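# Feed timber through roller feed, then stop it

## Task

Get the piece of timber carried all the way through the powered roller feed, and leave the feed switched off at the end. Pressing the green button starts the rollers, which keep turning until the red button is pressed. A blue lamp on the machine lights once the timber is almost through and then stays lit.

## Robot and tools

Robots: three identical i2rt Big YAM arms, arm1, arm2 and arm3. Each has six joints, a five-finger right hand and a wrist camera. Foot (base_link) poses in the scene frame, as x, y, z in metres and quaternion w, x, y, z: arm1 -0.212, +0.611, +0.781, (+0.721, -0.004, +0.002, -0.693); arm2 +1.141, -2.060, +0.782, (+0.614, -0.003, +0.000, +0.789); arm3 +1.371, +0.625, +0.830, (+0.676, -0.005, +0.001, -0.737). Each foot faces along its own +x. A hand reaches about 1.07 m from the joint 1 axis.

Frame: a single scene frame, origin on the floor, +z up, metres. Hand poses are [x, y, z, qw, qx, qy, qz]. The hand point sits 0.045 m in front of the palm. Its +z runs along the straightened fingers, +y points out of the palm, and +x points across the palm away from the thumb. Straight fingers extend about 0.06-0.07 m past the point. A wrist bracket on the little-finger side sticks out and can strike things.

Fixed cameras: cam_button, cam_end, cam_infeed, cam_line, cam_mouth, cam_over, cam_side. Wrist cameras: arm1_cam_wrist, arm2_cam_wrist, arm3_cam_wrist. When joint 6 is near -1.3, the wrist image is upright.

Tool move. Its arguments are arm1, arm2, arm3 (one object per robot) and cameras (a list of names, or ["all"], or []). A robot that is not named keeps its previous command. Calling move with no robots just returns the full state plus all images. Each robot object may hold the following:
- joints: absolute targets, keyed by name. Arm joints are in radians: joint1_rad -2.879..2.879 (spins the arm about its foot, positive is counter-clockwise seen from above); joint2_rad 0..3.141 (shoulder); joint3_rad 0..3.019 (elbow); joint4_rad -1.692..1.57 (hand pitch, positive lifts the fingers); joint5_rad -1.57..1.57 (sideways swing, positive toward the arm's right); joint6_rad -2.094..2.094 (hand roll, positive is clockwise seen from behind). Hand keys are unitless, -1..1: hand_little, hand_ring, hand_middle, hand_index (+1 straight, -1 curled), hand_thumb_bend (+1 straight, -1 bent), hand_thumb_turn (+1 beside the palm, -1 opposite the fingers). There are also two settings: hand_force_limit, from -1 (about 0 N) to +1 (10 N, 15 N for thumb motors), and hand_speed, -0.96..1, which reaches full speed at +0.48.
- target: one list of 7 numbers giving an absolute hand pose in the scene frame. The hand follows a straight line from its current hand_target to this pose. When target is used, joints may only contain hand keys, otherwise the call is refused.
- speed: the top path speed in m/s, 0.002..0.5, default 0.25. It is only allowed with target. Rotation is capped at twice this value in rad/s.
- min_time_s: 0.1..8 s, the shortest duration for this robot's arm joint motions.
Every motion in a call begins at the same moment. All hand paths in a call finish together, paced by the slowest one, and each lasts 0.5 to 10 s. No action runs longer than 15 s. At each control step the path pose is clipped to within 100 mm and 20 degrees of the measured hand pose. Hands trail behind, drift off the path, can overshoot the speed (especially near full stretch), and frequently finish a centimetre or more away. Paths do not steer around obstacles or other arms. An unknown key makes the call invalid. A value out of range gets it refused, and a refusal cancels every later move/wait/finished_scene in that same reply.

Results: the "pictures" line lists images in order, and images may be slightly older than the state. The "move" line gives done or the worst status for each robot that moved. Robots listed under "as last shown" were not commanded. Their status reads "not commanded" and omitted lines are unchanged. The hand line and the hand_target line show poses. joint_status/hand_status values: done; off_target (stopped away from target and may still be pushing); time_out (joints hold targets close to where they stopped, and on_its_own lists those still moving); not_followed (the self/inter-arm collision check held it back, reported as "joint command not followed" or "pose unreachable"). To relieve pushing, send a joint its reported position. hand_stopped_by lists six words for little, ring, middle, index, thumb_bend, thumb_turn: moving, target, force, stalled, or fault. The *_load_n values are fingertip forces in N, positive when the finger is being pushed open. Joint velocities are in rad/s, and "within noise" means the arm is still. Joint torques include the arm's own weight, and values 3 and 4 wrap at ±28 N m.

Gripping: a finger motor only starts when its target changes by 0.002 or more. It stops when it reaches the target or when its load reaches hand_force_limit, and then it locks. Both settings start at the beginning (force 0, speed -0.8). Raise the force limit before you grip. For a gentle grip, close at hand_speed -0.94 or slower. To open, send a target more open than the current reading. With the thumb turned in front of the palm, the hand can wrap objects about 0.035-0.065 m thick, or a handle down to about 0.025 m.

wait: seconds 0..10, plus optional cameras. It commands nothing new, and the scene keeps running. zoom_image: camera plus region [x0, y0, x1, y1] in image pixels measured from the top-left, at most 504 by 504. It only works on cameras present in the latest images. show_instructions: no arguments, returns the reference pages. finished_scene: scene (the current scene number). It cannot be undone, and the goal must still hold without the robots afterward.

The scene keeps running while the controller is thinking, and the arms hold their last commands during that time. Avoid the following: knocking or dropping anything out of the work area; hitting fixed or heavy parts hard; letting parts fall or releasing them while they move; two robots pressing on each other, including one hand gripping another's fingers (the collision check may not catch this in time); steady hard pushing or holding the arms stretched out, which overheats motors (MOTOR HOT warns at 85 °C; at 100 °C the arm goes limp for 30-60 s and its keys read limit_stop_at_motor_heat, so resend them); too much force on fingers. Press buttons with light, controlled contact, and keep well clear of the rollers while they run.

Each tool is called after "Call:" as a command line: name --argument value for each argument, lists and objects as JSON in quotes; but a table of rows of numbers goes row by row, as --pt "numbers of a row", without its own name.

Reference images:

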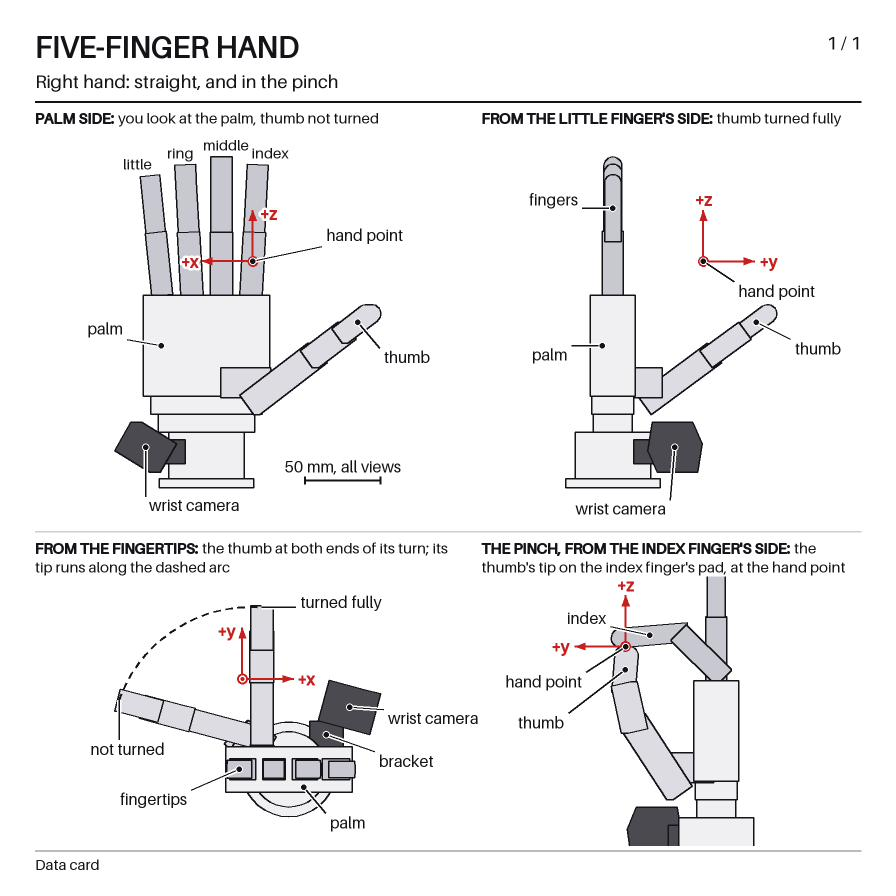

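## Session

Call:
move --cameras '["cam_infeed", "cam_button"]'

Call:
zoom_image --camera "cam_infeed" --region '[340, 140, 676, 392]'

Scene clock: 0.00 s.
Joint torques (N m): no reading
Heat: arm1: hottest joint3_rad 34 °C; arm2: hottest joint3_rad 32 °C; arm3: hottest joint2_rad 33 °C.
Joint velocities: within noise
arm1.joint_positions: joint1_rad=+0.425 joint2_rad=+0.595 joint3_rad=+1.368 joint4_rad=-1.623 joint5_rad=+0.122 joint6_rad=-1.017 hand_little=+1.000 hand_ring=+1.000 hand_middle=+1.000 hand_index=+1.000 hand_thumb_turn=+1.000 hand_thumb_bend=+1.000 hand_force_limit=+0.000 hand_speed=-0.800
arm1.joint_status: not commanded
arm1.hand_stopped_by: target,target,target,target,target,target
arm1.little_load_n: 0.5
arm1.ring_load_n: 0.0
arm1.middle_load_n: 0.0
arm1.index_load_n: 0.0
arm1.thumb_bend_load_n: 0.0
arm1.thumb_turn_load_n: 0.0
arm1.hand: x=-0.1936 y=+0.4526 z=+1.2120 quat_wxyz=(+0.154, +0.616, -0.702, +0.322) (m; scene frame)
arm1.hand_target: x=-0.1937 y=+0.4530 z=+1.2201 quat_wxyz=(+0.157, +0.613, -0.700, +0.332) (m; scene frame)
arm1.hand_status: not commanded
arm2.joint_positions: joint1_rad=-0.486 joint2_rad=+0.604 joint3_rad=+1.347 joint4_rad=-1.431 joint5_rad=-0.097 joint6_rad=-1.412 hand_little=+1.000 hand_ring=+1.000 hand_middle=+1.000 hand_index=+1.000 hand_thumb_turn=+1.000 hand_thumb_bend=+1.000 hand_force_limit=+0.000 hand_speed=-0.800
arm2.joint_status: not commanded
arm2.hand_stopped_by: target,target,target,target,target,target
arm2.little_load_n: 0.0
arm2.ring_load_n: 0.0
arm2.middle_load_n: 0.0
arm2.index_load_n: 0.0
arm2.thumb_bend_load_n: 0.0
arm2.thumb_turn_load_n: 0.0
arm2.hand: x=+1.2252 y=-1.8578 z=+1.2379 quat_wxyz=(-0.320, +0.740, +0.519, +0.284) (m; scene frame)
arm2.hand_target: x=+1.2252 y=-1.8577 z=+1.2501 quat_wxyz=(-0.329, +0.734, +0.516, +0.294) (m; scene frame)
arm2.hand_status: not commanded
arm3.joint_positions: joint1_rad=-0.812 joint2_rad=+0.585 joint3_rad=+1.319 joint4_rad=-1.434 joint5_rad=+0.107 joint6_rad=-1.255 hand_little=+1.000 hand_ring=+1.000 hand_middle=+1.000 hand_index=+1.000 hand_thumb_turn=+1.000 hand_thumb_bend=+1.000 hand_force_limit=+0.000 hand_speed=-0.800
arm3.joint_status: not commanded
arm3.hand_stopped_by: target,target,target,target,target,target
arm3.little_load_n: 0.0
arm3.ring_load_n: 0.0
arm3.middle_load_n: 0.0
arm3.index_load_n: 0.0
arm3.thumb_bend_load_n: 0.0
arm3.thumb_turn_load_n: 0.0
arm3.hand: x=+1.1774 y=+0.5588 z=+1.2786 quat_wxyz=(+0.398, +0.137, -0.893, +0.159) (m; scene frame)
arm3.hand_target: x=+1.1778 y=+0.5590 z=+1.2876 quat_wxyz=(+0.407, +0.136, -0.888, +0.164) (m; scene frame)
arm3.hand_status: not commanded
pictures: cam_button, cam_infeed

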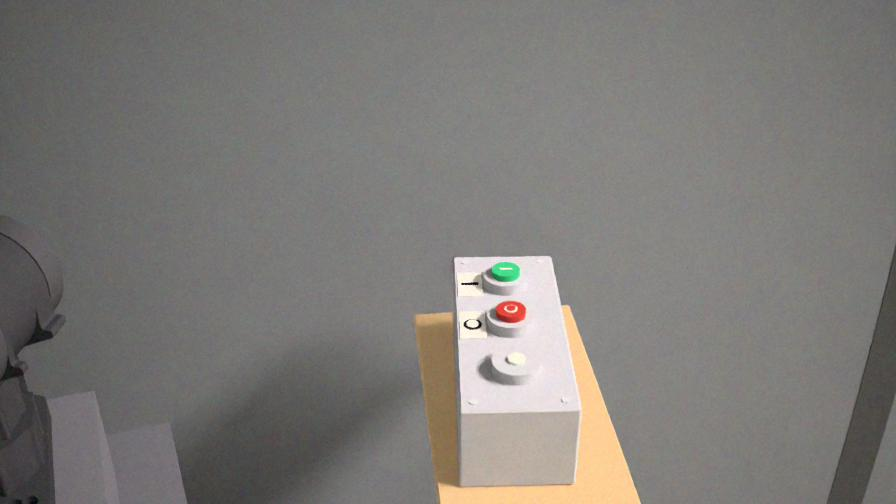

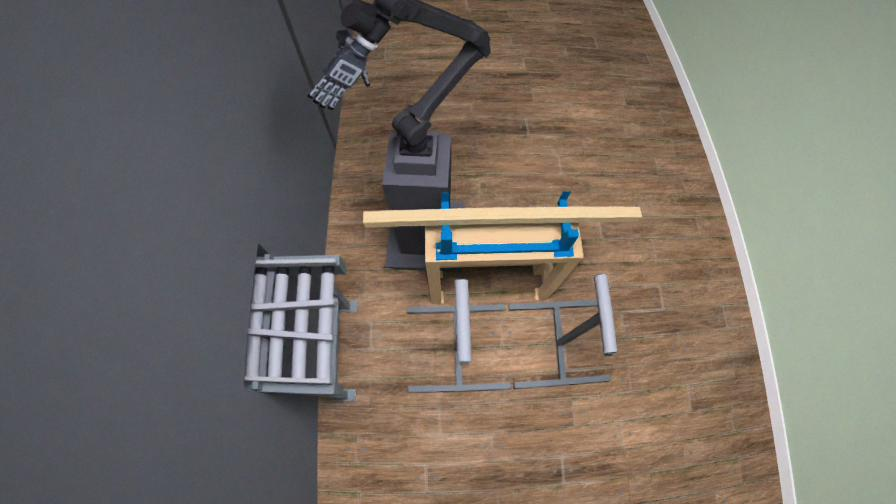

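Scaled by 1.500 from the camera's 896x504 image, which has a finer 1280x720 frame.

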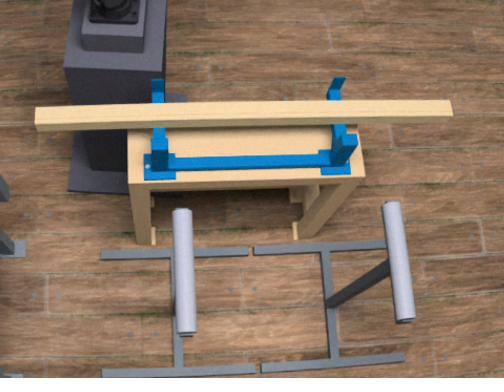

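Call:
move --arm1 '{"target":[-0.115,0.03,0.85,0,0,1,0],"speed":0.3,"joints":{"hand_thumb_turn":-1,"hand_speed":-0.3}}' --arm2 '{"target":[0.9505,-1.7425,0.93,0,1,0,0],"speed":0.3,"joints":{"hand_little":-1,"hand_ring":-1,"hand_middle":-1,"hand_speed":-0.3}}' --arm3 '{"target":[1.66,0.37,1.05,0,0,1,0],"speed":0.3,"joints":{"hand_thumb_turn":-1,"hand_speed":-0.3}}' --cameras '["cam_infeed", "cam_button"]'

Call:
move --arm3 '{"target":[1.715,0.370,0.83,0,0,1,0],"speed":0.25}' --cameras '["arm3_cam_wrist", "cam_infeed"]'

Call:
wait --seconds 0.1 --cameras '["arm3_cam_wrist", "cam_button"]'

Scene clock: 20.37 s.
Joint torques (N m): arm1=[-0.67 -20.42 14.91 -0.12 0.02 0.06] | arm2=[-0.15 -7.82 9.24 0.84 -0.16 0.11] | arm3=[-0.79 -8.47 9.39 0.49 -0.13 0.1]
Heat: arm1: hottest joint3_rad 38 °C; arm2: hottest joint3_rad 35 °C; arm3: hottest joint3_rad 34 °C.
move: arm1 off_target; arm2 done; arm3 off_target
Joint velocities: within noise
arm1.joint_positions: joint1_rad=+0.064 joint2_rad=+2.092 joint3_rad=+1.819 joint4_rad=-1.331 joint5_rad=-0.006 joint6_rad=+0.085 hand_little=+1.000 hand_ring=+1.000 hand_middle=+1.000 hand_index=+1.000 hand_thumb_turn=-1.000 hand_thumb_bend=+1.000 hand_force_limit=+0.000 hand_speed=-0.300
arm1.joint_status: all done
arm1.hand_stopped_by: target,target,target,target,target,target
arm1.little_load_n: 0.0
arm1.ring_load_n: 0.0
arm1.middle_load_n: 0.0
arm1.index_load_n: 0.0
arm1.thumb_bend_load_n: 0.0
arm1.thumb_turn_load_n: 0.0
arm1.hand: x=-0.1157 y=+0.0472 z=+0.8385 quat_wxyz=(+0.003, +0.009, -1.000, -0.015) (m; scene frame)
arm1.hand_target: x=-0.1151 y=+0.0308 z=+0.8502 quat_wxyz=(+0.000, +0.000, -1.000, +0.000) (m; scene frame)
arm1.hand_status: off_target (0.021 m and 2.0 deg from the pose sent, 0.562 m and 90.8 deg at the start)
arm2.joint_positions: joint1_rad=+0.149 joint2_rad=+1.444 joint3_rad=+1.173 joint4_rad=-1.323 joint5_rad=+0.001 joint6_rad=+0.389 hand_little=-1.000 hand_ring=-1.000 hand_middle=-1.000 hand_index=+1.000 hand_thumb_turn=+1.000 hand_thumb_bend=+1.000 hand_force_limit=+0.000 hand_speed=-0.300
arm2.joint_status: all done
arm2.hand_stopped_by: target,target,target,target,target,target
arm2.little_load_n: 0.0
arm2.ring_load_n: 0.0
arm2.middle_load_n: 0.0
arm2.index_load_n: 0.0
arm2.thumb_bend_load_n: 0.0
arm2.thumb_turn_load_n: 0.0
arm2.hand: x=+0.9552 y=-1.7484 z=+0.9257 quat_wxyz=(+0.012, +1.000, +0.004, +0.007) (m; scene frame)
arm2.hand_target: x=+0.9506 y=-1.7426 z=+0.9300 quat_wxyz=(+0.000, +1.000, +0.000, +0.000) (m; scene frame)
arm2.hand_status: done (0.009 m and 1.7 deg from the pose sent, 0.429 m and 84.5 deg at the start)
arm3.joint_positions: joint1_rad=+0.760 joint2_rad=+1.396 joint3_rad=+1.291 joint4_rad=-1.511 joint5_rad=-0.009 joint6_rad=+0.670 hand_little=+1.000 hand_ring=+1.000 hand_middle=+1.000 hand_index=+1.000 hand_thumb_turn=-1.000 hand_thumb_bend=+1.000 hand_force_limit=+0.000 hand_speed=-0.300
arm3.joint_status: all done
arm3.hand_stopped_by: target,target,target,target,target,target
arm3.little_load_n: 0.0
arm3.ring_load_n: 0.0
arm3.middle_load_n: 0.0
arm3.index_load_n: 0.0
arm3.thumb_bend_load_n: 0.0
arm3.thumb_turn_load_n: 0.0
arm3.hand: x=+1.6473 y=+0.3818 z=+1.0383 quat_wxyz=(+0.015, +0.001, -1.000, -0.018) (m; scene frame)
arm3.hand_target: x=+1.6595 y=+0.3705 z=+1.0502 quat_wxyz=(+0.000, +0.000, -1.000, +0.000) (m; scene frame)
arm3.hand_status: off_target (0.021 m and 2.6 deg from the pose sent, 0.566 m and 53.5 deg at the start; pose on its path clipped on 12 of 106 steps; a joint's target at an end of its range on 49 of 106 steps)
pictures: cam_button, cam_infeed

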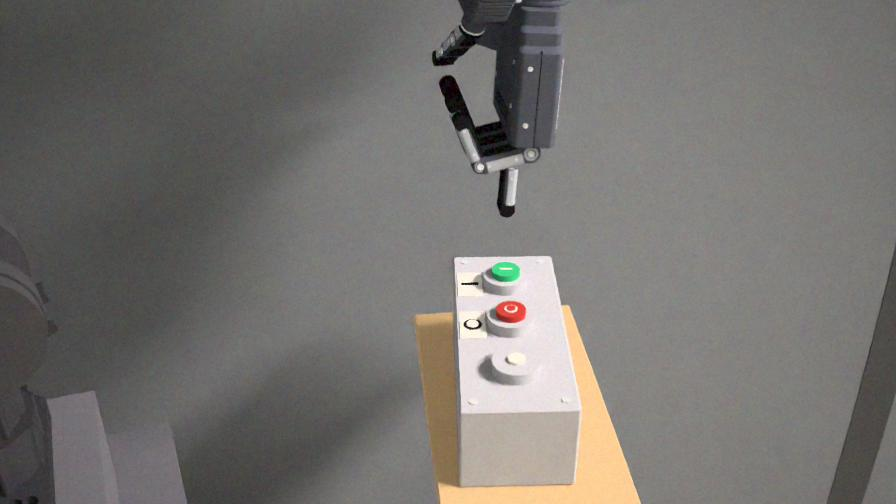

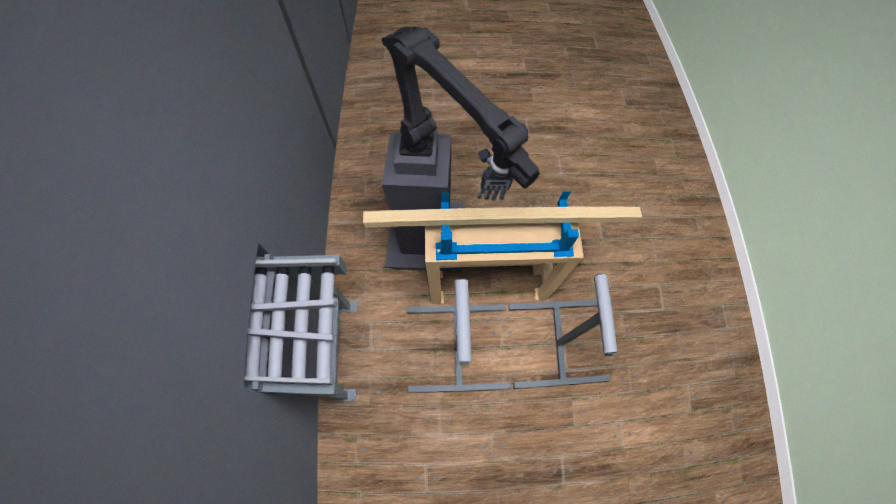

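Scene clock: 21.97 s.
Joint torques (N m): arm1=[-0.79 -20.42 14.87 -0.05 0.02 0.03] | arm2=[-0.15 -7.88 9.22 0.83 -0.16 0.1] | arm3=[-0.85 -11.34 5.26 0.65 -0.11 0.12]
Heat: arm1: hottest joint3_rad 38 °C; arm2: hottest joint3_rad 36 °C; arm3: hottest joint3_rad 34 °C.
move: arm3 done
Joint velocities: within noise
arm1, arm2: as last shown
arm1.joint_positions: joint1_rad=+0.064 joint2_rad=+2.092 joint3_rad=+1.819 joint4_rad=-1.331 joint5_rad=-0.006 joint6_rad=+0.086 hand_little=+1.000 hand_ring=+1.000 hand_middle=+1.000 hand_index=+1.000 hand_thumb_turn=-1.000 hand_thumb_bend=+1.000 hand_force_limit=+0.000 hand_speed=-0.300
arm3.joint_positions: joint1_rad=+0.863 joint2_rad=+1.693 joint3_rad=+1.057 joint4_rad=-0.942 joint5_rad=-0.009 joint6_rad=+0.771 hand_little=+1.000 hand_ring=+1.000 hand_middle=+1.000 hand_index=+1.000 hand_thumb_turn=-1.000 hand_thumb_bend=+1.000 hand_force_limit=+0.000 hand_speed=-0.300
arm3.joint_status: not commanded
arm3.hand_stopped_by: target,target,target,target,target,target
arm3.little_load_n: 0.0
arm3.ring_load_n: 0.0
arm3.middle_load_n: 0.0
arm3.index_load_n: 0.0
arm3.thumb_bend_load_n: 0.0
arm3.thumb_turn_load_n: 0.0
arm3.hand: x=+1.7108 y=+0.3714 z=+0.8326 quat_wxyz=(+0.003, +0.002, -1.000, -0.003) (m; scene frame)
arm3.hand_target: x=+1.7150 y=+0.3700 z=+0.8302 quat_wxyz=(+0.000, +0.000, -1.000, +0.000) (m; scene frame)
arm3.hand_status: done (0.005 m and 0.5 deg from the pose sent, 0.219 m and 2.7 deg at the start)
pictures: arm3_cam_wrist, cam_infeed
camera_calibration:
arm3_cam_wrist: T_world_to_cam=[[-0.231281, 0.972871, 0.00551391, 0.0338821], [0.85699, 0.201043, 0.4745, -1.92877], [0.460519, 0.114468, -0.880238, 0.017835], [0, 0, 0, 1]] pos_world=[1.65256, 0.352762, 0.930715]

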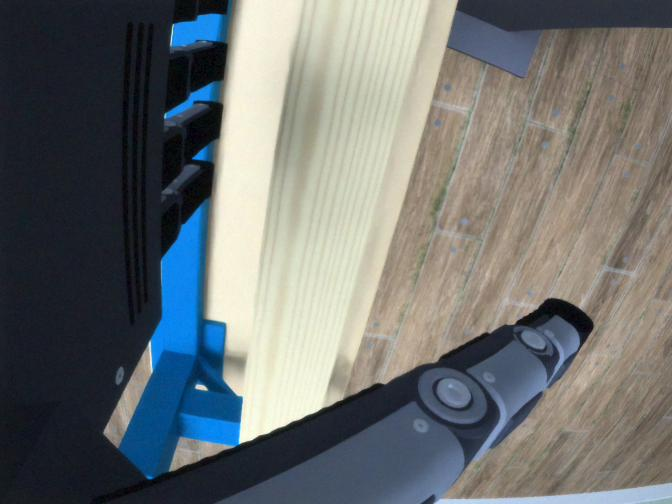

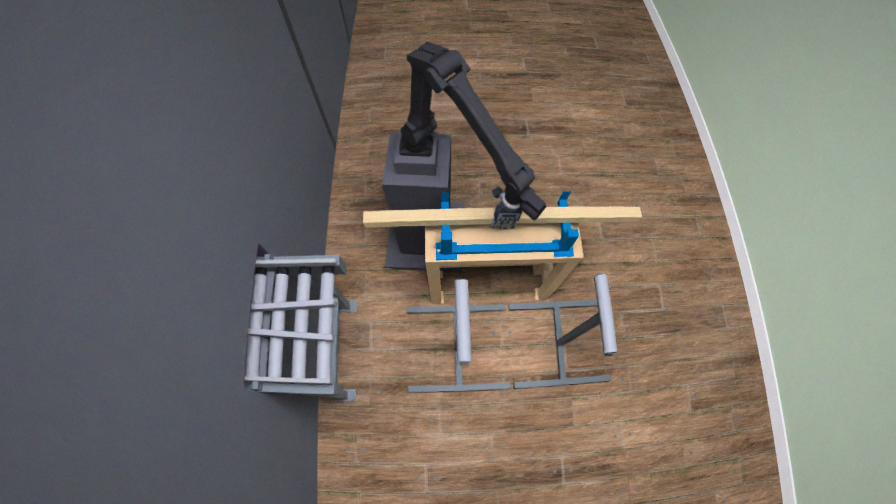

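Scene clock: 22.07 s.
Joint torques (N m): arm1=[-0.85 -20.6 14.91 -0.12 0.03 0.04] | arm2=[-0.15 -7.82 9.22 0.83 -0.16 0.1] | arm3=[-0.73 -11.34 5.24 0.57 -0.1 0.11]
Heat: arm1: hottest joint3_rad 38 °C; arm2: hottest joint3_rad 36 °C; arm3: hottest joint3_rad 34 °C.
Joint velocities: within noise
arm1.joint_positions: joint1_rad=+0.064 joint2_rad=+2.092 joint3_rad=+1.819 joint4_rad=-1.331 joint5_rad=-0.006 joint6_rad=+0.086 hand_little=+1.000 hand_ring=+1.000 hand_middle=+1.000 hand_index=+1.000 hand_thumb_turn=-1.000 hand_thumb_bend=+1.000 hand_force_limit=+0.000 hand_speed=-0.300
arm1.joint_status: not commanded
arm1.hand_stopped_by: target,target,target,target,target,target
arm1.little_load_n: 0.0
arm1.ring_load_n: 0.0
arm1.middle_load_n: 0.0
arm1.index_load_n: -0.5
arm1.thumb_bend_load_n: 0.0
arm1.thumb_turn_load_n: 0.0
arm1.hand: x=-0.1157 y=+0.0472 z=+0.8385 quat_wxyz=(+0.003, +0.009, -1.000, -0.015) (m; scene frame)
arm1.hand_target: x=-0.1151 y=+0.0308 z=+0.8502 quat_wxyz=(+0.000, +0.000, -1.000, +0.000) (m; scene frame)
arm1.hand_status: not commanded
arm2.joint_positions: joint1_rad=+0.149 joint2_rad=+1.444 joint3_rad=+1.173 joint4_rad=-1.323 joint5_rad=+0.001 joint6_rad=+0.389 hand_little=-1.000 hand_ring=-1.000 hand_middle=-1.000 hand_index=+1.000 hand_thumb_turn=+1.000 hand_thumb_bend=+1.000 hand_force_limit=+0.000 hand_speed=-0.300
arm2.joint_status: not commanded
arm2.hand_stopped_by: target,target,target,target,target,target
arm2.little_load_n: 0.0
arm2.ring_load_n: 0.0
arm2.middle_load_n: 0.0
arm2.index_load_n: 0.0
arm2.thumb_bend_load_n: 0.0
arm2.thumb_turn_load_n: 0.0
arm2.hand: x=+0.9552 y=-1.7484 z=+0.9257 quat_wxyz=(+0.012, +1.000, +0.004, +0.007) (m; scene frame)
arm2.hand_target: x=+0.9506 y=-1.7426 z=+0.9300 quat_wxyz=(+0.000, +1.000, +0.000, +0.000) (m; scene frame)
arm2.hand_status: not commanded
arm3.joint_positions: joint1_rad=+0.863 joint2_rad=+1.693 joint3_rad=+1.057 joint4_rad=-0.942 joint5_rad=-0.009 joint6_rad=+0.771 hand_little=+1.000 hand_ring=+1.000 hand_middle=+1.000 hand_index=+1.000 hand_thumb_turn=-1.000 hand_thumb_bend=+1.000 hand_force_limit=+0.000 hand_speed=-0.300
arm3.joint_status: not commanded
arm3.hand_stopped_by: target,target,target,target,target,target
arm3.little_load_n: 0.0
arm3.ring_load_n: -0.5
arm3.middle_load_n: 0.0
arm3.index_load_n: 0.0
arm3.thumb_bend_load_n: 0.0
arm3.thumb_turn_load_n: 0.0
arm3.hand: x=+1.7108 y=+0.3714 z=+0.8326 quat_wxyz=(+0.003, +0.002, -1.000, -0.003) (m; scene frame)
arm3.hand_target: x=+1.7150 y=+0.3700 z=+0.8302 quat_wxyz=(+0.000, +0.000, -1.000, +0.000) (m; scene frame)
arm3.hand_status: done (0.005 m and 0.5 deg from the pose sent, 0.219 m and 2.7 deg at the start)
wait: 0.10 s; no rest
pictures: arm3_cam_wrist, cam_button
camera_calibration:
arm3_cam_wrist: T_world_to_cam=[[-0.231281, 0.972871, 0.00551391, 0.0338821], [0.85699, 0.201043, 0.4745, -1.92877], [0.460519, 0.114468, -0.880238, 0.017835], [0, 0, 0, 1]] pos_world=[1.65256, 0.352762, 0.930715]

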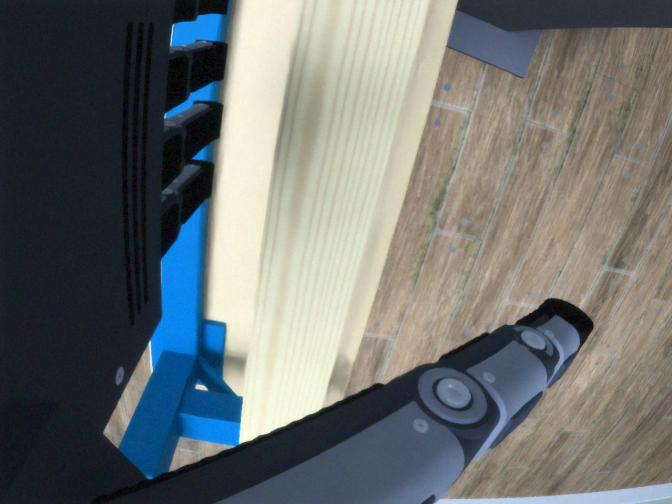

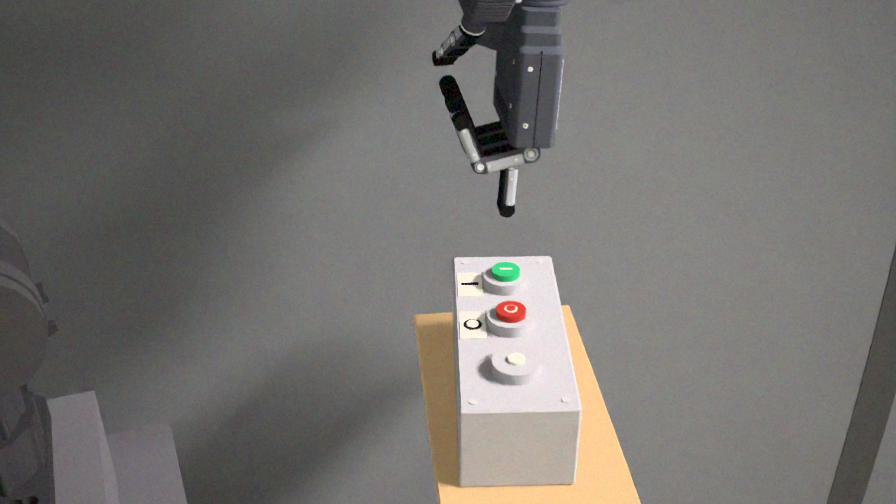

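Call:
move --cameras '["cam_infeed", "arm3_cam_wrist"]'

Call:
zoom_image --camera "cam_infeed" --region '[560, 180, 680, 260]'

Call:
zoom_image --camera "arm3_cam_wrist" --region '[150, 0, 486, 252]'

Scene clock: 34.67 s.
Joint torques (N m): arm1=[-0.85 -20.6 14.94 -0.1 0.04 0.05] | arm2=[-0.21 -7.82 9.22 0.84 -0.16 0.1] | arm3=[-0.91 -11.16 5.27 0.61 -0.11 0.11]
Heat: arm1: hottest joint3_rad 39 °C; arm2: hottest joint3_rad 37 °C; arm3: hottest joint3_rad 35 °C.
Joint velocities: within noise
arm1.joint_positions: joint1_rad=+0.064 joint2_rad=+2.092 joint3_rad=+1.819 joint4_rad=-1.331 joint5_rad=-0.006 joint6_rad=+0.086 hand_little=+1.000 hand_ring=+1.000 hand_middle=+1.000 hand_index=+1.000 hand_thumb_turn=-1.000 hand_thumb_bend=+1.000 hand_force_limit=+0.000 hand_speed=-0.300
arm1.joint_status: not commanded
arm1.hand_stopped_by: target,target,target,target,target,target
arm1.little_load_n: -0.5
arm1.ring_load_n: 0.0
arm1.middle_load_n: 0.0
arm1.index_load_n: -0.5
arm1.thumb_bend_load_n: 0.0
arm1.thumb_turn_load_n: 0.0
arm1.hand: x=-0.1157 y=+0.0472 z=+0.8385 quat_wxyz=(+0.003, +0.009, -1.000, -0.015) (m; scene frame)
arm1.hand_target: x=-0.1151 y=+0.0308 z=+0.8502 quat_wxyz=(+0.000, +0.000, -1.000, +0.000) (m; scene frame)
arm1.hand_status: not commanded
arm2.joint_positions: joint1_rad=+0.149 joint2_rad=+1.444 joint3_rad=+1.173 joint4_rad=-1.323 joint5_rad=+0.001 joint6_rad=+0.389 hand_little=-1.000 hand_ring=-1.000 hand_middle=-1.000 hand_index=+1.000 hand_thumb_turn=+1.000 hand_thumb_bend=+1.000 hand_force_limit=+0.000 hand_speed=-0.300
arm2.joint_status: not commanded
arm2.hand_stopped_by: target,target,target,target,target,target
arm2.little_load_n: 0.0
arm2.ring_load_n: 0.0
arm2.middle_load_n: 0.0
arm2.index_load_n: 0.0
arm2.thumb_bend_load_n: 0.0
arm2.thumb_turn_load_n: 0.0
arm2.hand: x=+0.9552 y=-1.7484 z=+0.9257 quat_wxyz=(+0.012, +1.000, +0.004, +0.007) (m; scene frame)
arm2.hand_target: x=+0.9506 y=-1.7426 z=+0.9300 quat_wxyz=(+0.000, +1.000, +0.000, +0.000) (m; scene frame)
arm2.hand_status: not commanded
arm3.joint_positions: joint1_rad=+0.863 joint2_rad=+1.693 joint3_rad=+1.057 joint4_rad=-0.942 joint5_rad=-0.009 joint6_rad=+0.771 hand_little=+1.000 hand_ring=+1.000 hand_middle=+1.000 hand_index=+1.000 hand_thumb_turn=-1.000 hand_thumb_bend=+1.000 hand_force_limit=+0.000 hand_speed=-0.300
arm3.joint_status: not commanded
arm3.hand_stopped_by: target,target,target,target,target,target
arm3.little_load_n: 0.0
arm3.ring_load_n: 0.0
arm3.middle_load_n: 0.0
arm3.index_load_n: 0.0
arm3.thumb_bend_load_n: 0.0
arm3.thumb_turn_load_n: 0.0
arm3.hand: x=+1.7108 y=+0.3714 z=+0.8326 quat_wxyz=(+0.003, +0.002, -1.000, -0.003) (m; scene frame)
arm3.hand_target: x=+1.7150 y=+0.3700 z=+0.8302 quat_wxyz=(+0.000, +0.000, -1.000, +0.000) (m; scene frame)
arm3.hand_status: done (0.005 m and 0.5 deg from the pose sent, 0.219 m and 2.7 deg at the start)
pictures: arm3_cam_wrist, cam_infeed
camera_calibration:
arm3_cam_wrist: T_world_to_cam=[[-0.231281, 0.972871, 0.00551391, 0.0338821], [0.85699, 0.201043, 0.4745, -1.92877], [0.460519, 0.114468, -0.880238, 0.017835], [0, 0, 0, 1]] pos_world=[1.65256, 0.352762, 0.930715]

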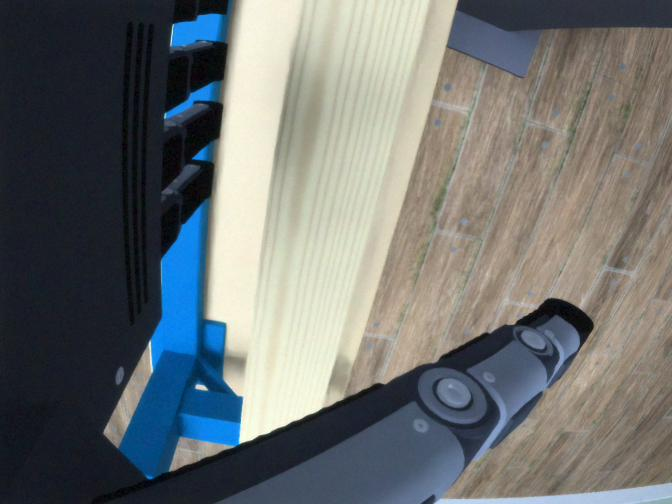

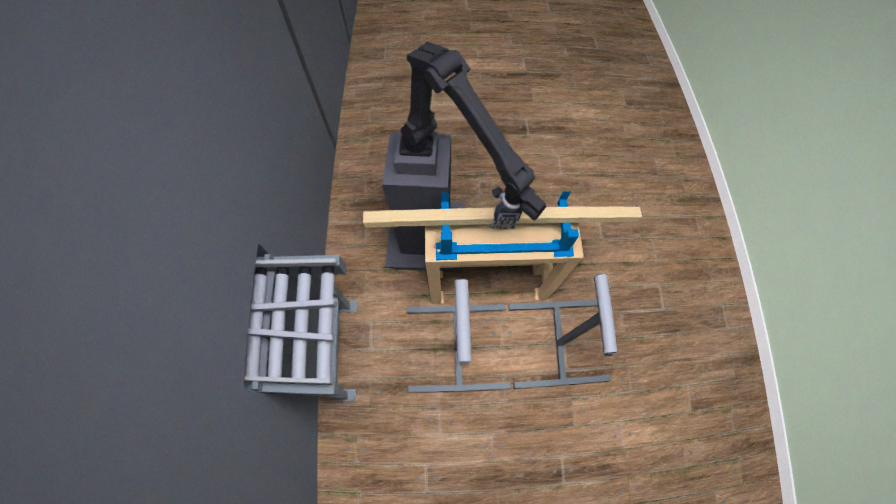

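Scaled by 4.200 from the camera's 896x504 image, which has a finer 1280x720 frame.

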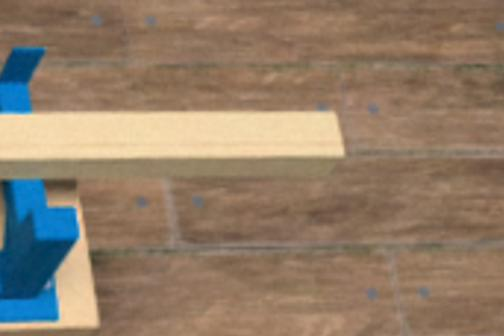

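Scaled by 1.500 from the camera's 672x504 image, which has a finer 960x720 frame.

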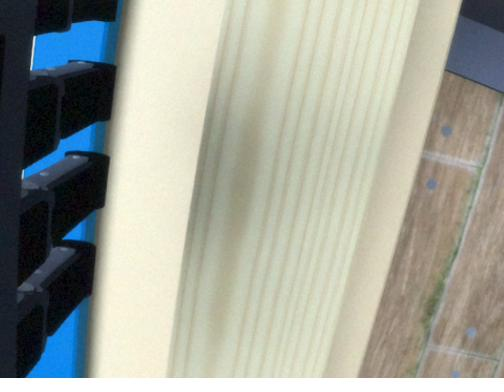

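Call:
move --arm3 '{"target":[1.715,0.382,0.815,0,0,1,0],"speed":0.1}' --cameras '["arm3_cam_wrist"]'

Call:
wait --seconds 0.1 --cameras '["arm3_cam_wrist"]'

Call:
zoom_image --camera "arm3_cam_wrist" --region '[150, 100, 486, 352]'

Scene clock: 77.83 s.
Joint torques (N m): arm1=[-0.56 -20.6 14.98 -0.17 0.02 0.05] | arm2=[-0.21 -7.82 9.24 0.84 -0.16 0.1] | arm3=[-0.85 -10.46 4.81 0.65 -0.11 0.11]
Heat: arm1: hottest joint3_rad 44 °C; arm2: hottest joint3_rad 40 °C; arm3: hottest joint2_rad 37 °C.
move: arm3 done
Joint velocities: within noise
arm1, arm2: as last shown
arm1.little_load_n: 0.0
arm1.index_load_n: 0.0
arm3.joint_positions: joint1_rad=+0.881 joint2_rad=+1.693 joint3_rad=+1.022 joint4_rad=-0.895 joint5_rad=-0.009 joint6_rad=+0.791 hand_little=+1.000 hand_ring=+1.000 hand_middle=+1.000 hand_index=+1.000 hand_thumb_turn=-1.000 hand_thumb_bend=+1.000 hand_force_limit=+0.000 hand_speed=-0.300
arm3.joint_status: not commanded
arm3.hand_stopped_by: target,target,target,target,target,target
arm3.little_load_n: 0.0
arm3.ring_load_n: 0.0
arm3.middle_load_n: 0.0
arm3.index_load_n: 0.0
arm3.thumb_bend_load_n: 0.0
arm3.thumb_turn_load_n: 0.0
arm3.hand: x=+1.7129 y=+0.3807 z=+0.8215 quat_wxyz=(-0.001, +0.002, -1.000, +0.001) (m; scene frame)
arm3.hand_target: x=+1.7149 y=+0.3820 z=+0.8152 quat_wxyz=(+0.000, +0.000, -1.000, +0.000) (m; scene frame)
arm3.hand_status: done (0.007 m and 0.3 deg from the pose sent, 0.021 m and 0.5 deg at the start)
pictures: arm3_cam_wrist
camera_calibration:
arm3_cam_wrist: T_world_to_cam=[[-0.230642, 0.97303, -0.00410542, 0.0320384], [0.853292, 0.204284, 0.47975, -1.92641], [0.46765, 0.107147, -0.877396, -0.00571521], [0, 0, 0, 1]] pos_world=[1.65385, 0.362973, 0.91931]

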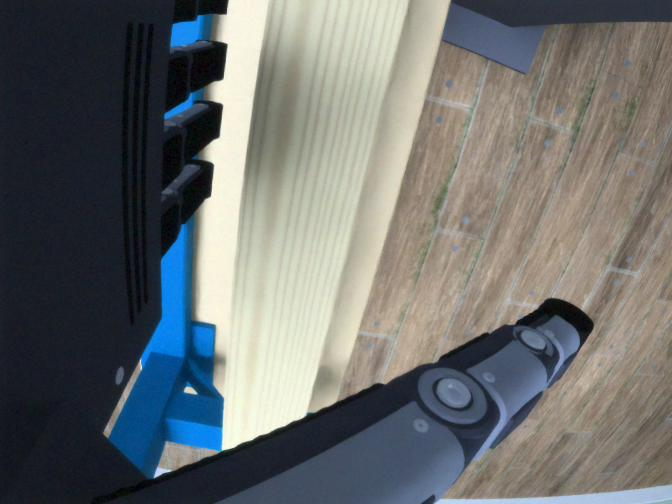

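Scene clock: 77.93 s.
Joint torques (N m): arm1=[-0.62 -20.37 14.95 -0.14 0.03 0.02] | arm2=[-0.15 -7.82 9.24 0.83 -0.16 0.1] | arm3=[-0.79 -10.46 4.79 0.59 -0.11 0.11]
Heat: arm1: hottest joint3_rad 44 °C; arm2: hottest joint3_rad 40 °C; arm3: hottest joint2_rad 37 °C.
Joint velocities: within noise
arm1.joint_positions: joint1_rad=+0.064 joint2_rad=+2.092 joint3_rad=+1.819 joint4_rad=-1.331 joint5_rad=-0.006 joint6_rad=+0.086 hand_little=+1.000 hand_ring=+1.000 hand_middle=+1.000 hand_index=+1.000 hand_thumb_turn=-1.000 hand_thumb_bend=+1.000 hand_force_limit=+0.000 hand_speed=-0.300
arm1.joint_status: not commanded
arm1.hand_stopped_by: target,target,target,target,target,target
arm1.little_load_n: 0.0
arm1.ring_load_n: 0.0
arm1.middle_load_n: 0.0
arm1.index_load_n: 0.0
arm1.thumb_bend_load_n: 0.0
arm1.thumb_turn_load_n: 0.0
arm1.hand: x=-0.1157 y=+0.0472 z=+0.8385 quat_wxyz=(+0.003, +0.009, -1.000, -0.015) (m; scene frame)
arm1.hand_target: x=-0.1151 y=+0.0308 z=+0.8502 quat_wxyz=(+0.000, +0.000, -1.000, +0.000) (m; scene frame)
arm1.hand_status: not commanded
arm2.joint_positions: joint1_rad=+0.149 joint2_rad=+1.444 joint3_rad=+1.173 joint4_rad=-1.323 joint5_rad=+0.001 joint6_rad=+0.389 hand_little=-1.000 hand_ring=-1.000 hand_middle=-1.000 hand_index=+1.000 hand_thumb_turn=+1.000 hand_thumb_bend=+1.000 hand_force_limit=+0.000 hand_speed=-0.300
arm2.joint_status: not commanded
arm2.hand_stopped_by: target,target,target,target,target,target
arm2.little_load_n: 0.0
arm2.ring_load_n: 0.0
arm2.middle_load_n: 0.0
arm2.index_load_n: 0.0
arm2.thumb_bend_load_n: 0.0
arm2.thumb_turn_load_n: 0.0
arm2.hand: x=+0.9552 y=-1.7484 z=+0.9257 quat_wxyz=(+0.012, +1.000, +0.004, +0.007) (m; scene frame)
arm2.hand_target: x=+0.9506 y=-1.7426 z=+0.9300 quat_wxyz=(+0.000, +1.000, +0.000, +0.000) (m; scene frame)
arm2.hand_status: not commanded
arm3.joint_positions: joint1_rad=+0.881 joint2_rad=+1.693 joint3_rad=+1.022 joint4_rad=-0.895 joint5_rad=-0.009 joint6_rad=+0.791 hand_little=+1.000 hand_ring=+1.000 hand_middle=+1.000 hand_index=+1.000 hand_thumb_turn=-1.000 hand_thumb_bend=+1.000 hand_force_limit=+0.000 hand_speed=-0.300
arm3.joint_status: not commanded
arm3.hand_stopped_by: target,target,target,target,target,target
arm3.little_load_n: 0.0
arm3.ring_load_n: 0.0
arm3.middle_load_n: 0.0
arm3.index_load_n: 0.0
arm3.thumb_bend_load_n: 0.0
arm3.thumb_turn_load_n: 0.0
arm3.hand: x=+1.7129 y=+0.3807 z=+0.8215 quat_wxyz=(-0.001, +0.002, -1.000, +0.001) (m; scene frame)
arm3.hand_target: x=+1.7149 y=+0.3819 z=+0.8152 quat_wxyz=(+0.000, +0.000, -1.000, +0.000) (m; scene frame)
arm3.hand_status: done (0.007 m and 0.3 deg from the pose sent, 0.021 m and 0.5 deg at the start)
wait: 0.10 s; no rest
pictures: arm3_cam_wrist
camera_calibration:
arm3_cam_wrist: T_world_to_cam=[[-0.2302, 0.973135, -0.00407538, 0.0312404], [0.853406, 0.203886, 0.479716, -1.92642], [0.46766, 0.106953, -0.877414, -0.00564406], [0, 0, 0, 1]] pos_world=[1.65385, 0.362973, 0.91931]

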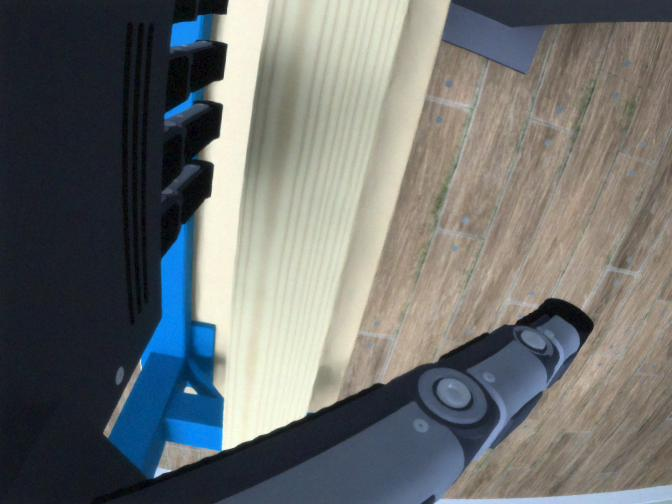

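Scaled by 1.500 from the camera's 672x504 image, which has a finer 960x720 frame.

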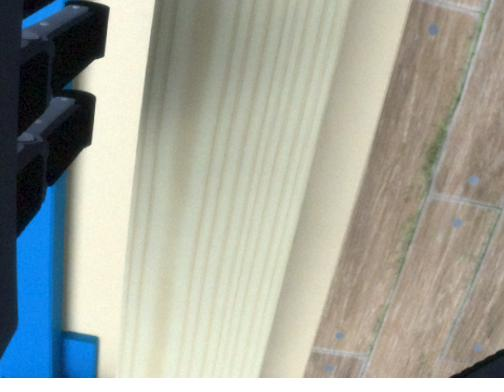

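Call:
move --arm3 '{"target":[1.715,0.382,0.725,0,0,1,0],"speed":0.1}' --cameras '["arm3_cam_wrist"]'

Call:
move --arm3 '{"joints":{"hand_little":-0.28,"hand_ring":-0.28,"hand_middle":-0.28,"hand_index":-0.28,"hand_speed":-0.5,"hand_force_limit":-0.6}}' --cameras '["arm3_cam_wrist"]'

Scene clock: 88.00 s.
Joint torques (N m): arm1=[-0.67 -20.42 14.91 -0.2 0.02 0.05] | arm2=[-0.21 -7.82 9.22 0.83 -0.16 0.1] | arm3=[-0.73 -10.99 3.7 0.64 -0.1 0.11]
Heat: arm1: hottest joint3_rad 45 °C; arm2: hottest joint3_rad 40 °C; arm3: hottest joint2_rad 37 °C.
move: arm3 done
Joint velocities: within noise
arm1, arm2: as last shown
arm1.thumb_turn_load_n: 0.5
arm3.joint_positions: joint1_rad=+0.881 joint2_rad=+1.871 joint3_rad=+0.969 joint4_rad=-0.660 joint5_rad=-0.009 joint6_rad=+0.793 hand_little=+1.000 hand_ring=+1.000 hand_middle=+1.000 hand_index=+1.000 hand_thumb_turn=-1.000 hand_thumb_bend=+1.000 hand_force_limit=+0.000 hand_speed=-0.300
arm3.joint_status: not commanded
arm3.hand_stopped_by: target,target,target,target,target,target
arm3.little_load_n: 0.0
arm3.ring_load_n: 0.0
arm3.middle_load_n: 0.0
arm3.index_load_n: 0.0
arm3.thumb_bend_load_n: 0.0
arm3.thumb_turn_load_n: -0.5
arm3.hand: x=+1.7137 y=+0.3789 z=+0.7331 quat_wxyz=(-0.002, +0.001, -1.000, +0.002) (m; scene frame)
arm3.hand_target: x=+1.7148 y=+0.3821 z=+0.7252 quat_wxyz=(+0.000, +0.000, -1.000, +0.000) (m; scene frame)
arm3.hand_status: done (0.009 m and 0.4 deg from the pose sent, 0.096 m and 0.3 deg at the start)
pictures: arm3_cam_wrist
camera_calibration:
arm3_cam_wrist: T_world_to_cam=[[-0.228432, 0.973535, -0.00693269, 0.0317546], [0.85257, 0.203477, 0.481374, -1.88393], [0.470045, 0.104051, -0.876488, -0.0870361], [0, 0, 0, 1]] pos_world=[1.65435, 0.361478, 0.830809]

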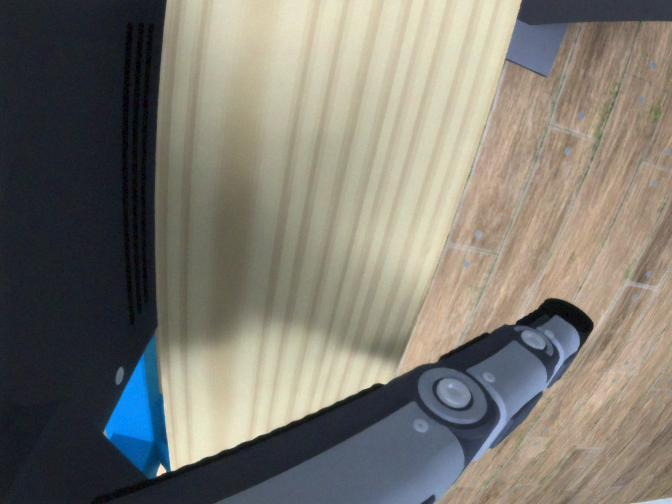

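Scene clock: 89.37 s.
Joint torques (N m): arm1=[-0.91 -20.25 14.89 -0.09 0.01 0.04] | arm2=[-0.15 -7.88 9.24 0.83 -0.16 0.1] | arm3=[-0.62 -11.63 3.7 0.14 -0.25 0.13]
Heat: arm1: hottest joint3_rad 45 °C; arm2: hottest joint3_rad 40 °C; arm3: hottest joint2_rad 37 °C.
move: arm3 off_target
Joint velocities: within noise
arm1, arm2: as last shown
arm1.thumb_turn_load_n: 0.0
arm3.joint_positions: joint1_rad=+0.881 joint2_rad=+1.880 joint3_rad=+0.968 joint4_rad=-0.648 joint5_rad=-0.006 joint6_rad=+0.794 hand_little=-0.274 hand_ring=-0.238 hand_middle=-0.238 hand_index=-0.273 hand_thumb_turn=-1.000 hand_thumb_bend=+1.000 hand_force_limit=-0.600 hand_speed=-0.500
arm3.joint_status: hand_ring off_target (ended at -0.238, target -0.280); hand_middle off_target (ended at -0.238, target -0.280); the others done
arm3.hand_stopped_by: force,force,force,force,target,target
arm3.little_load_n: 0.5
arm3.ring_load_n: 0.0
arm3.middle_load_n: 0.0
arm3.index_load_n: 1.5
arm3.thumb_bend_load_n: -0.5
arm3.thumb_turn_load_n: 0.0
arm3.hand: x=+1.7138 y=+0.3779 z=+0.7291 quat_wxyz=(-0.002, +0.000, -1.000, +0.004) (m; scene frame)
arm3.hand_target: x=+1.7150 y=+0.3820 z=+0.7252 quat_wxyz=(+0.000, +0.000, -1.000, +0.000) (m; scene frame)
arm3.hand_status: not commanded
pictures: arm3_cam_wrist
camera_calibration:
arm3_cam_wrist: T_world_to_cam=[[-0.227304, 0.973764, -0.0108302, 0.0336251], [0.85292, 0.204438, 0.480347, -1.88218], [0.469958, 0.0999475, -0.877012, -0.0884268], [0, 0, 0, 1]] pos_world=[1.65455, 0.360884, 0.826911]

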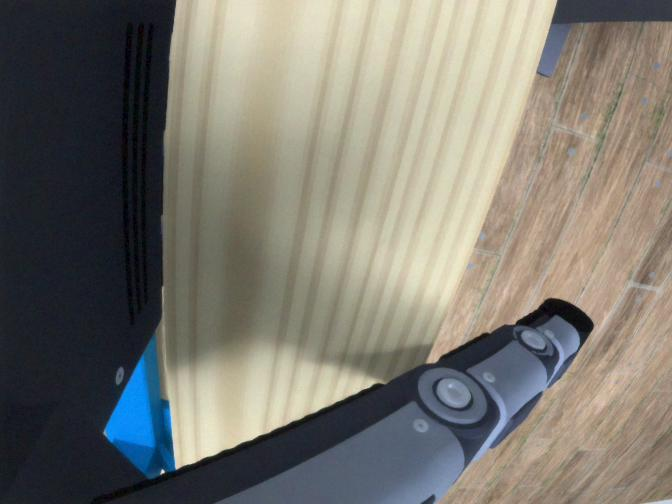

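Call:
move --arm3 '{"joints":{"hand_little":-0.8,"hand_ring":-0.8,"hand_middle":-0.8,"hand_index":-0.8,"hand_thumb_bend":-0.8,"hand_force_limit":-0.5,"hand_speed":-0.85}}'

Call:
move --arm3 '{"joints":{"hand_little":-0.85,"hand_ring":-0.85,"hand_middle":-0.85,"hand_index":-0.85,"hand_thumb_bend":-0.85,"hand_force_limit":0.2,"hand_speed":-0.85}}' --cameras '["arm3_cam_wrist", "cam_infeed"]'

Scene clock: 101.60 s.
Joint torques (N m): arm1=[-0.85 -20.78 14.95 -0.13 0 0.06] | arm2=[-0.15 -7.82 9.24 0.84 -0.16 0.1] | arm3=[-0.67 -11.87 3.86 0.18 -0.18 0.14]
Heat: arm1: hottest joint3_rad 46 °C; arm2: hottest joint3_rad 41 °C; arm3: hottest joint2_rad 36 °C.
move: arm3 off_target
Joint velocities: within noise
arm1, arm2: as last shown
arm2.thumb_turn_load_n: 0.5
arm3.joint_positions: joint1_rad=+0.881 joint2_rad=+1.882 joint3_rad=+0.967 joint4_rad=-0.648 joint5_rad=-0.007 joint6_rad=+0.790 hand_little=-0.299 hand_ring=-0.304 hand_middle=-0.291 hand_index=-0.285 hand_thumb_turn=-1.000 hand_thumb_bend=+0.861 hand_force_limit=-0.500 hand_speed=-0.850
arm3.joint_status: hand_little off_target (ended at -0.299, target -0.800); hand_ring off_target (ended at -0.304, target -0.800); hand_middle off_target (ended at -0.291, target -0.800); hand_index off_target (ended at -0.285, target -0.800); hand_thumb_bend off_target (ended at +0.861, target -0.800); the others done
arm3.hand_stopped_by: force,force,force,force,force,target
arm3.little_load_n: 0.5
arm3.ring_load_n: 8.0
arm3.middle_load_n: 1.0
arm3.index_load_n: 0.0
arm3.thumb_bend_load_n: 3.5
arm3.thumb_turn_load_n: 0.0
arm3.hand: x=+1.7129 y=+0.3790 z=+0.7281 quat_wxyz=(-0.001, +0.002, -1.000, +0.003) (m; scene frame)
arm3.hand_target: x=+1.7149 y=+0.3819 z=+0.7253 quat_wxyz=(+0.000, +0.000, -1.000, +0.000) (m; scene frame)
arm3.hand_status: not commanded
pictures: none

Scene clock: 102.27 s.
Joint torques (N m): arm1=[-1.08 -20.66 14.95 -0.08 0.01 0.04] | arm2=[-0.15 -7.82 9.24 0.84 -0.16 0.1] | arm3=[-0.67 -11.93 3.86 0.16 -0.15 0.23]
Heat: arm1: hottest joint3_rad 46 °C; arm2: hottest joint3_rad 41 °C; arm3: hottest joint2_rad 36 °C.
move: arm3 off_target
Joint velocities: within noise
arm1, arm2: as last shown
arm2.thumb_turn_load_n: 0.0
arm3.joint_positions: joint1_rad=+0.882 joint2_rad=+1.882 joint3_rad=+0.967 joint4_rad=-0.648 joint5_rad=-0.008 joint6_rad=+0.782 hand_little=-0.337 hand_ring=-0.305 hand_middle=-0.315 hand_index=-0.336 hand_thumb_turn=-1.000 hand_thumb_bend=+0.803 hand_force_limit=+0.200 hand_speed=-0.850
arm3.joint_status: hand_little off_target (ended at -0.337, target -0.850); hand_ring off_target (ended at -0.305, target -0.850); hand_middle off_target (ended at -0.315, target -0.850); hand_index off_target (ended at -0.336, target -0.850); hand_thumb_bend off_target (ended at +0.803, target -0.850); the others done
arm3.hand_stopped_by: force,force,force,force,force,target
arm3.little_load_n: 6.0
arm3.ring_load_n: 0.0
arm3.middle_load_n: 3.0
arm3.index_load_n: 9.0
arm3.thumb_bend_load_n: 9.0
arm3.thumb_turn_load_n: 3.0
arm3.hand: x=+1.7127 y=+0.3795 z=+0.7281 quat_wxyz=(-0.002, +0.006, -1.000, +0.002) (m; scene frame)
arm3.hand_target: x=+1.7149 y=+0.3819 z=+0.7253 quat_wxyz=(+0.000, +0.000, -1.000, +0.000) (m; scene frame)
arm3.hand_status: not commanded
pictures: arm3_cam_wrist, cam_infeed
camera_calibration:
arm3_cam_wrist: T_world_to_cam=[[-0.239515, 0.970869, -0.00679419, 0.0507502], [0.850728, 0.213238, 0.480408, -1.88066], [0.467862, 0.109285, -0.877019, -0.0888455], [0, 0, 0, 1]] pos_world=[1.65365, 0.361466, 0.82591]

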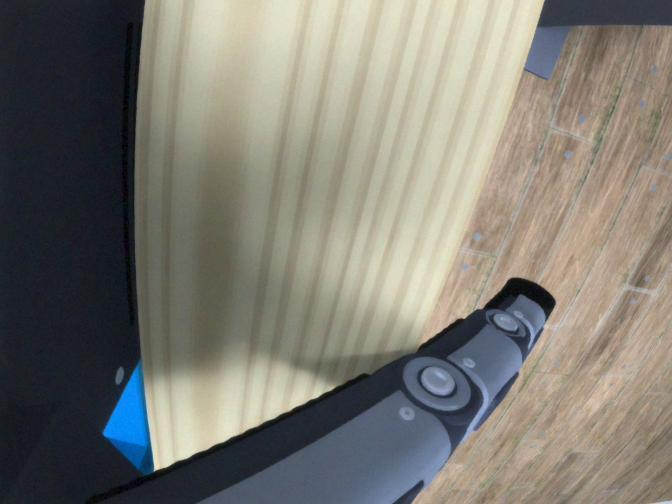

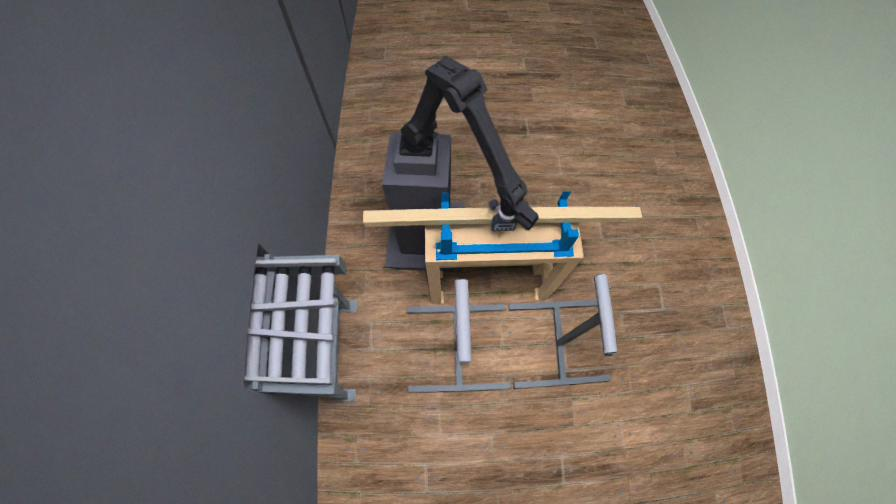

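Call:
move --arm3 '{"target":[1.715,0.378,0.89,0,-0.01,0.999,-0.043],"speed":0.15}' --cameras '["cam_infeed", "cam_line"]'

Scene clock: 114.93 s.
Joint torques (N m): arm1=[-1.03 -20.42 14.98 -0.2 0.03 0.06] | arm2=[-0.21 -7.88 9.24 0.83 -0.16 0.1] | arm3=[-0.5 -14.39 9.68 -0.59 -0.29 0.04]
Heat: arm1: hottest joint3_rad 47 °C; arm2: hottest joint3_rad 41 °C; arm3: hottest joint2_rad 36 °C.
move: arm3 off_target
Joint velocities: within noise
arm1, arm2: as last shown
arm1.ring_load_n: -0.5
arm2.middle_load_n: 0.5
arm3.joint_positions: joint1_rad=+0.901 joint2_rad=+1.602 joint3_rad=+1.008 joint4_rad=-1.010 joint5_rad=+0.059 joint6_rad=+0.798 hand_little=-0.338 hand_ring=-0.305 hand_middle=-0.315 hand_index=-0.336 hand_thumb_turn=-1.000 hand_thumb_bend=+0.803 hand_force_limit=+0.200 hand_speed=-0.850
arm3.joint_status: not commanded
arm3.hand_stopped_by: force,force,force,force,force,target
arm3.little_load_n: 3.0
arm3.ring_load_n: 0.0
arm3.middle_load_n: 1.5
arm3.index_load_n: 9.5
arm3.thumb_bend_load_n: 6.0
arm3.thumb_turn_load_n: 4.0
arm3.hand: x=+1.6897 y=+0.3962 z=+0.8509 quat_wxyz=(+0.036, +0.008, -0.999, +0.012) (m; scene frame)
arm3.hand_target: x=+1.7134 y=+0.3796 z=+0.8899 quat_wxyz=(+0.000, +0.010, -0.999, +0.043) (m; scene frame)
arm3.hand_status: off_target (0.050 m and 5.4 deg from the pose sent, 0.162 m and 4.7 deg at the start)
pictures: cam_infeed, cam_line

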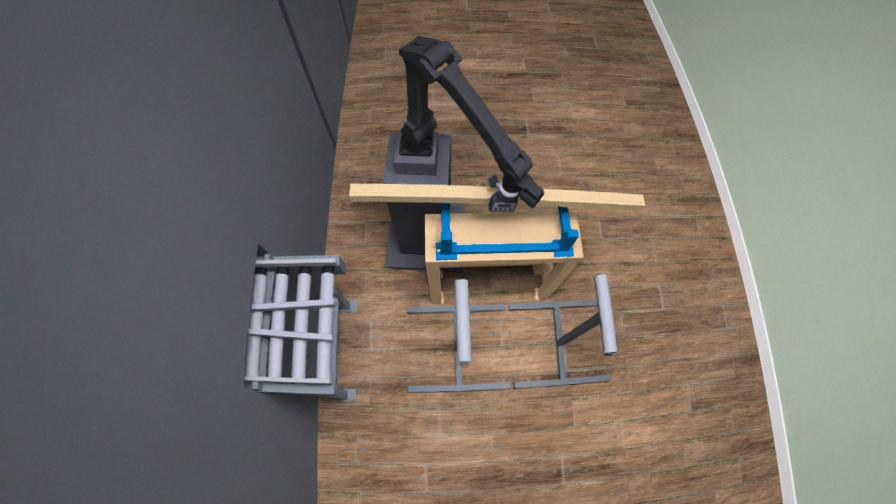

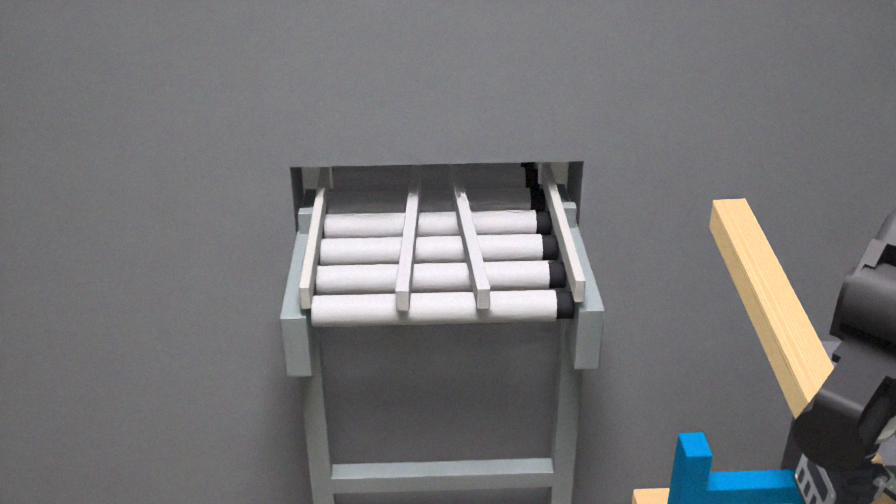

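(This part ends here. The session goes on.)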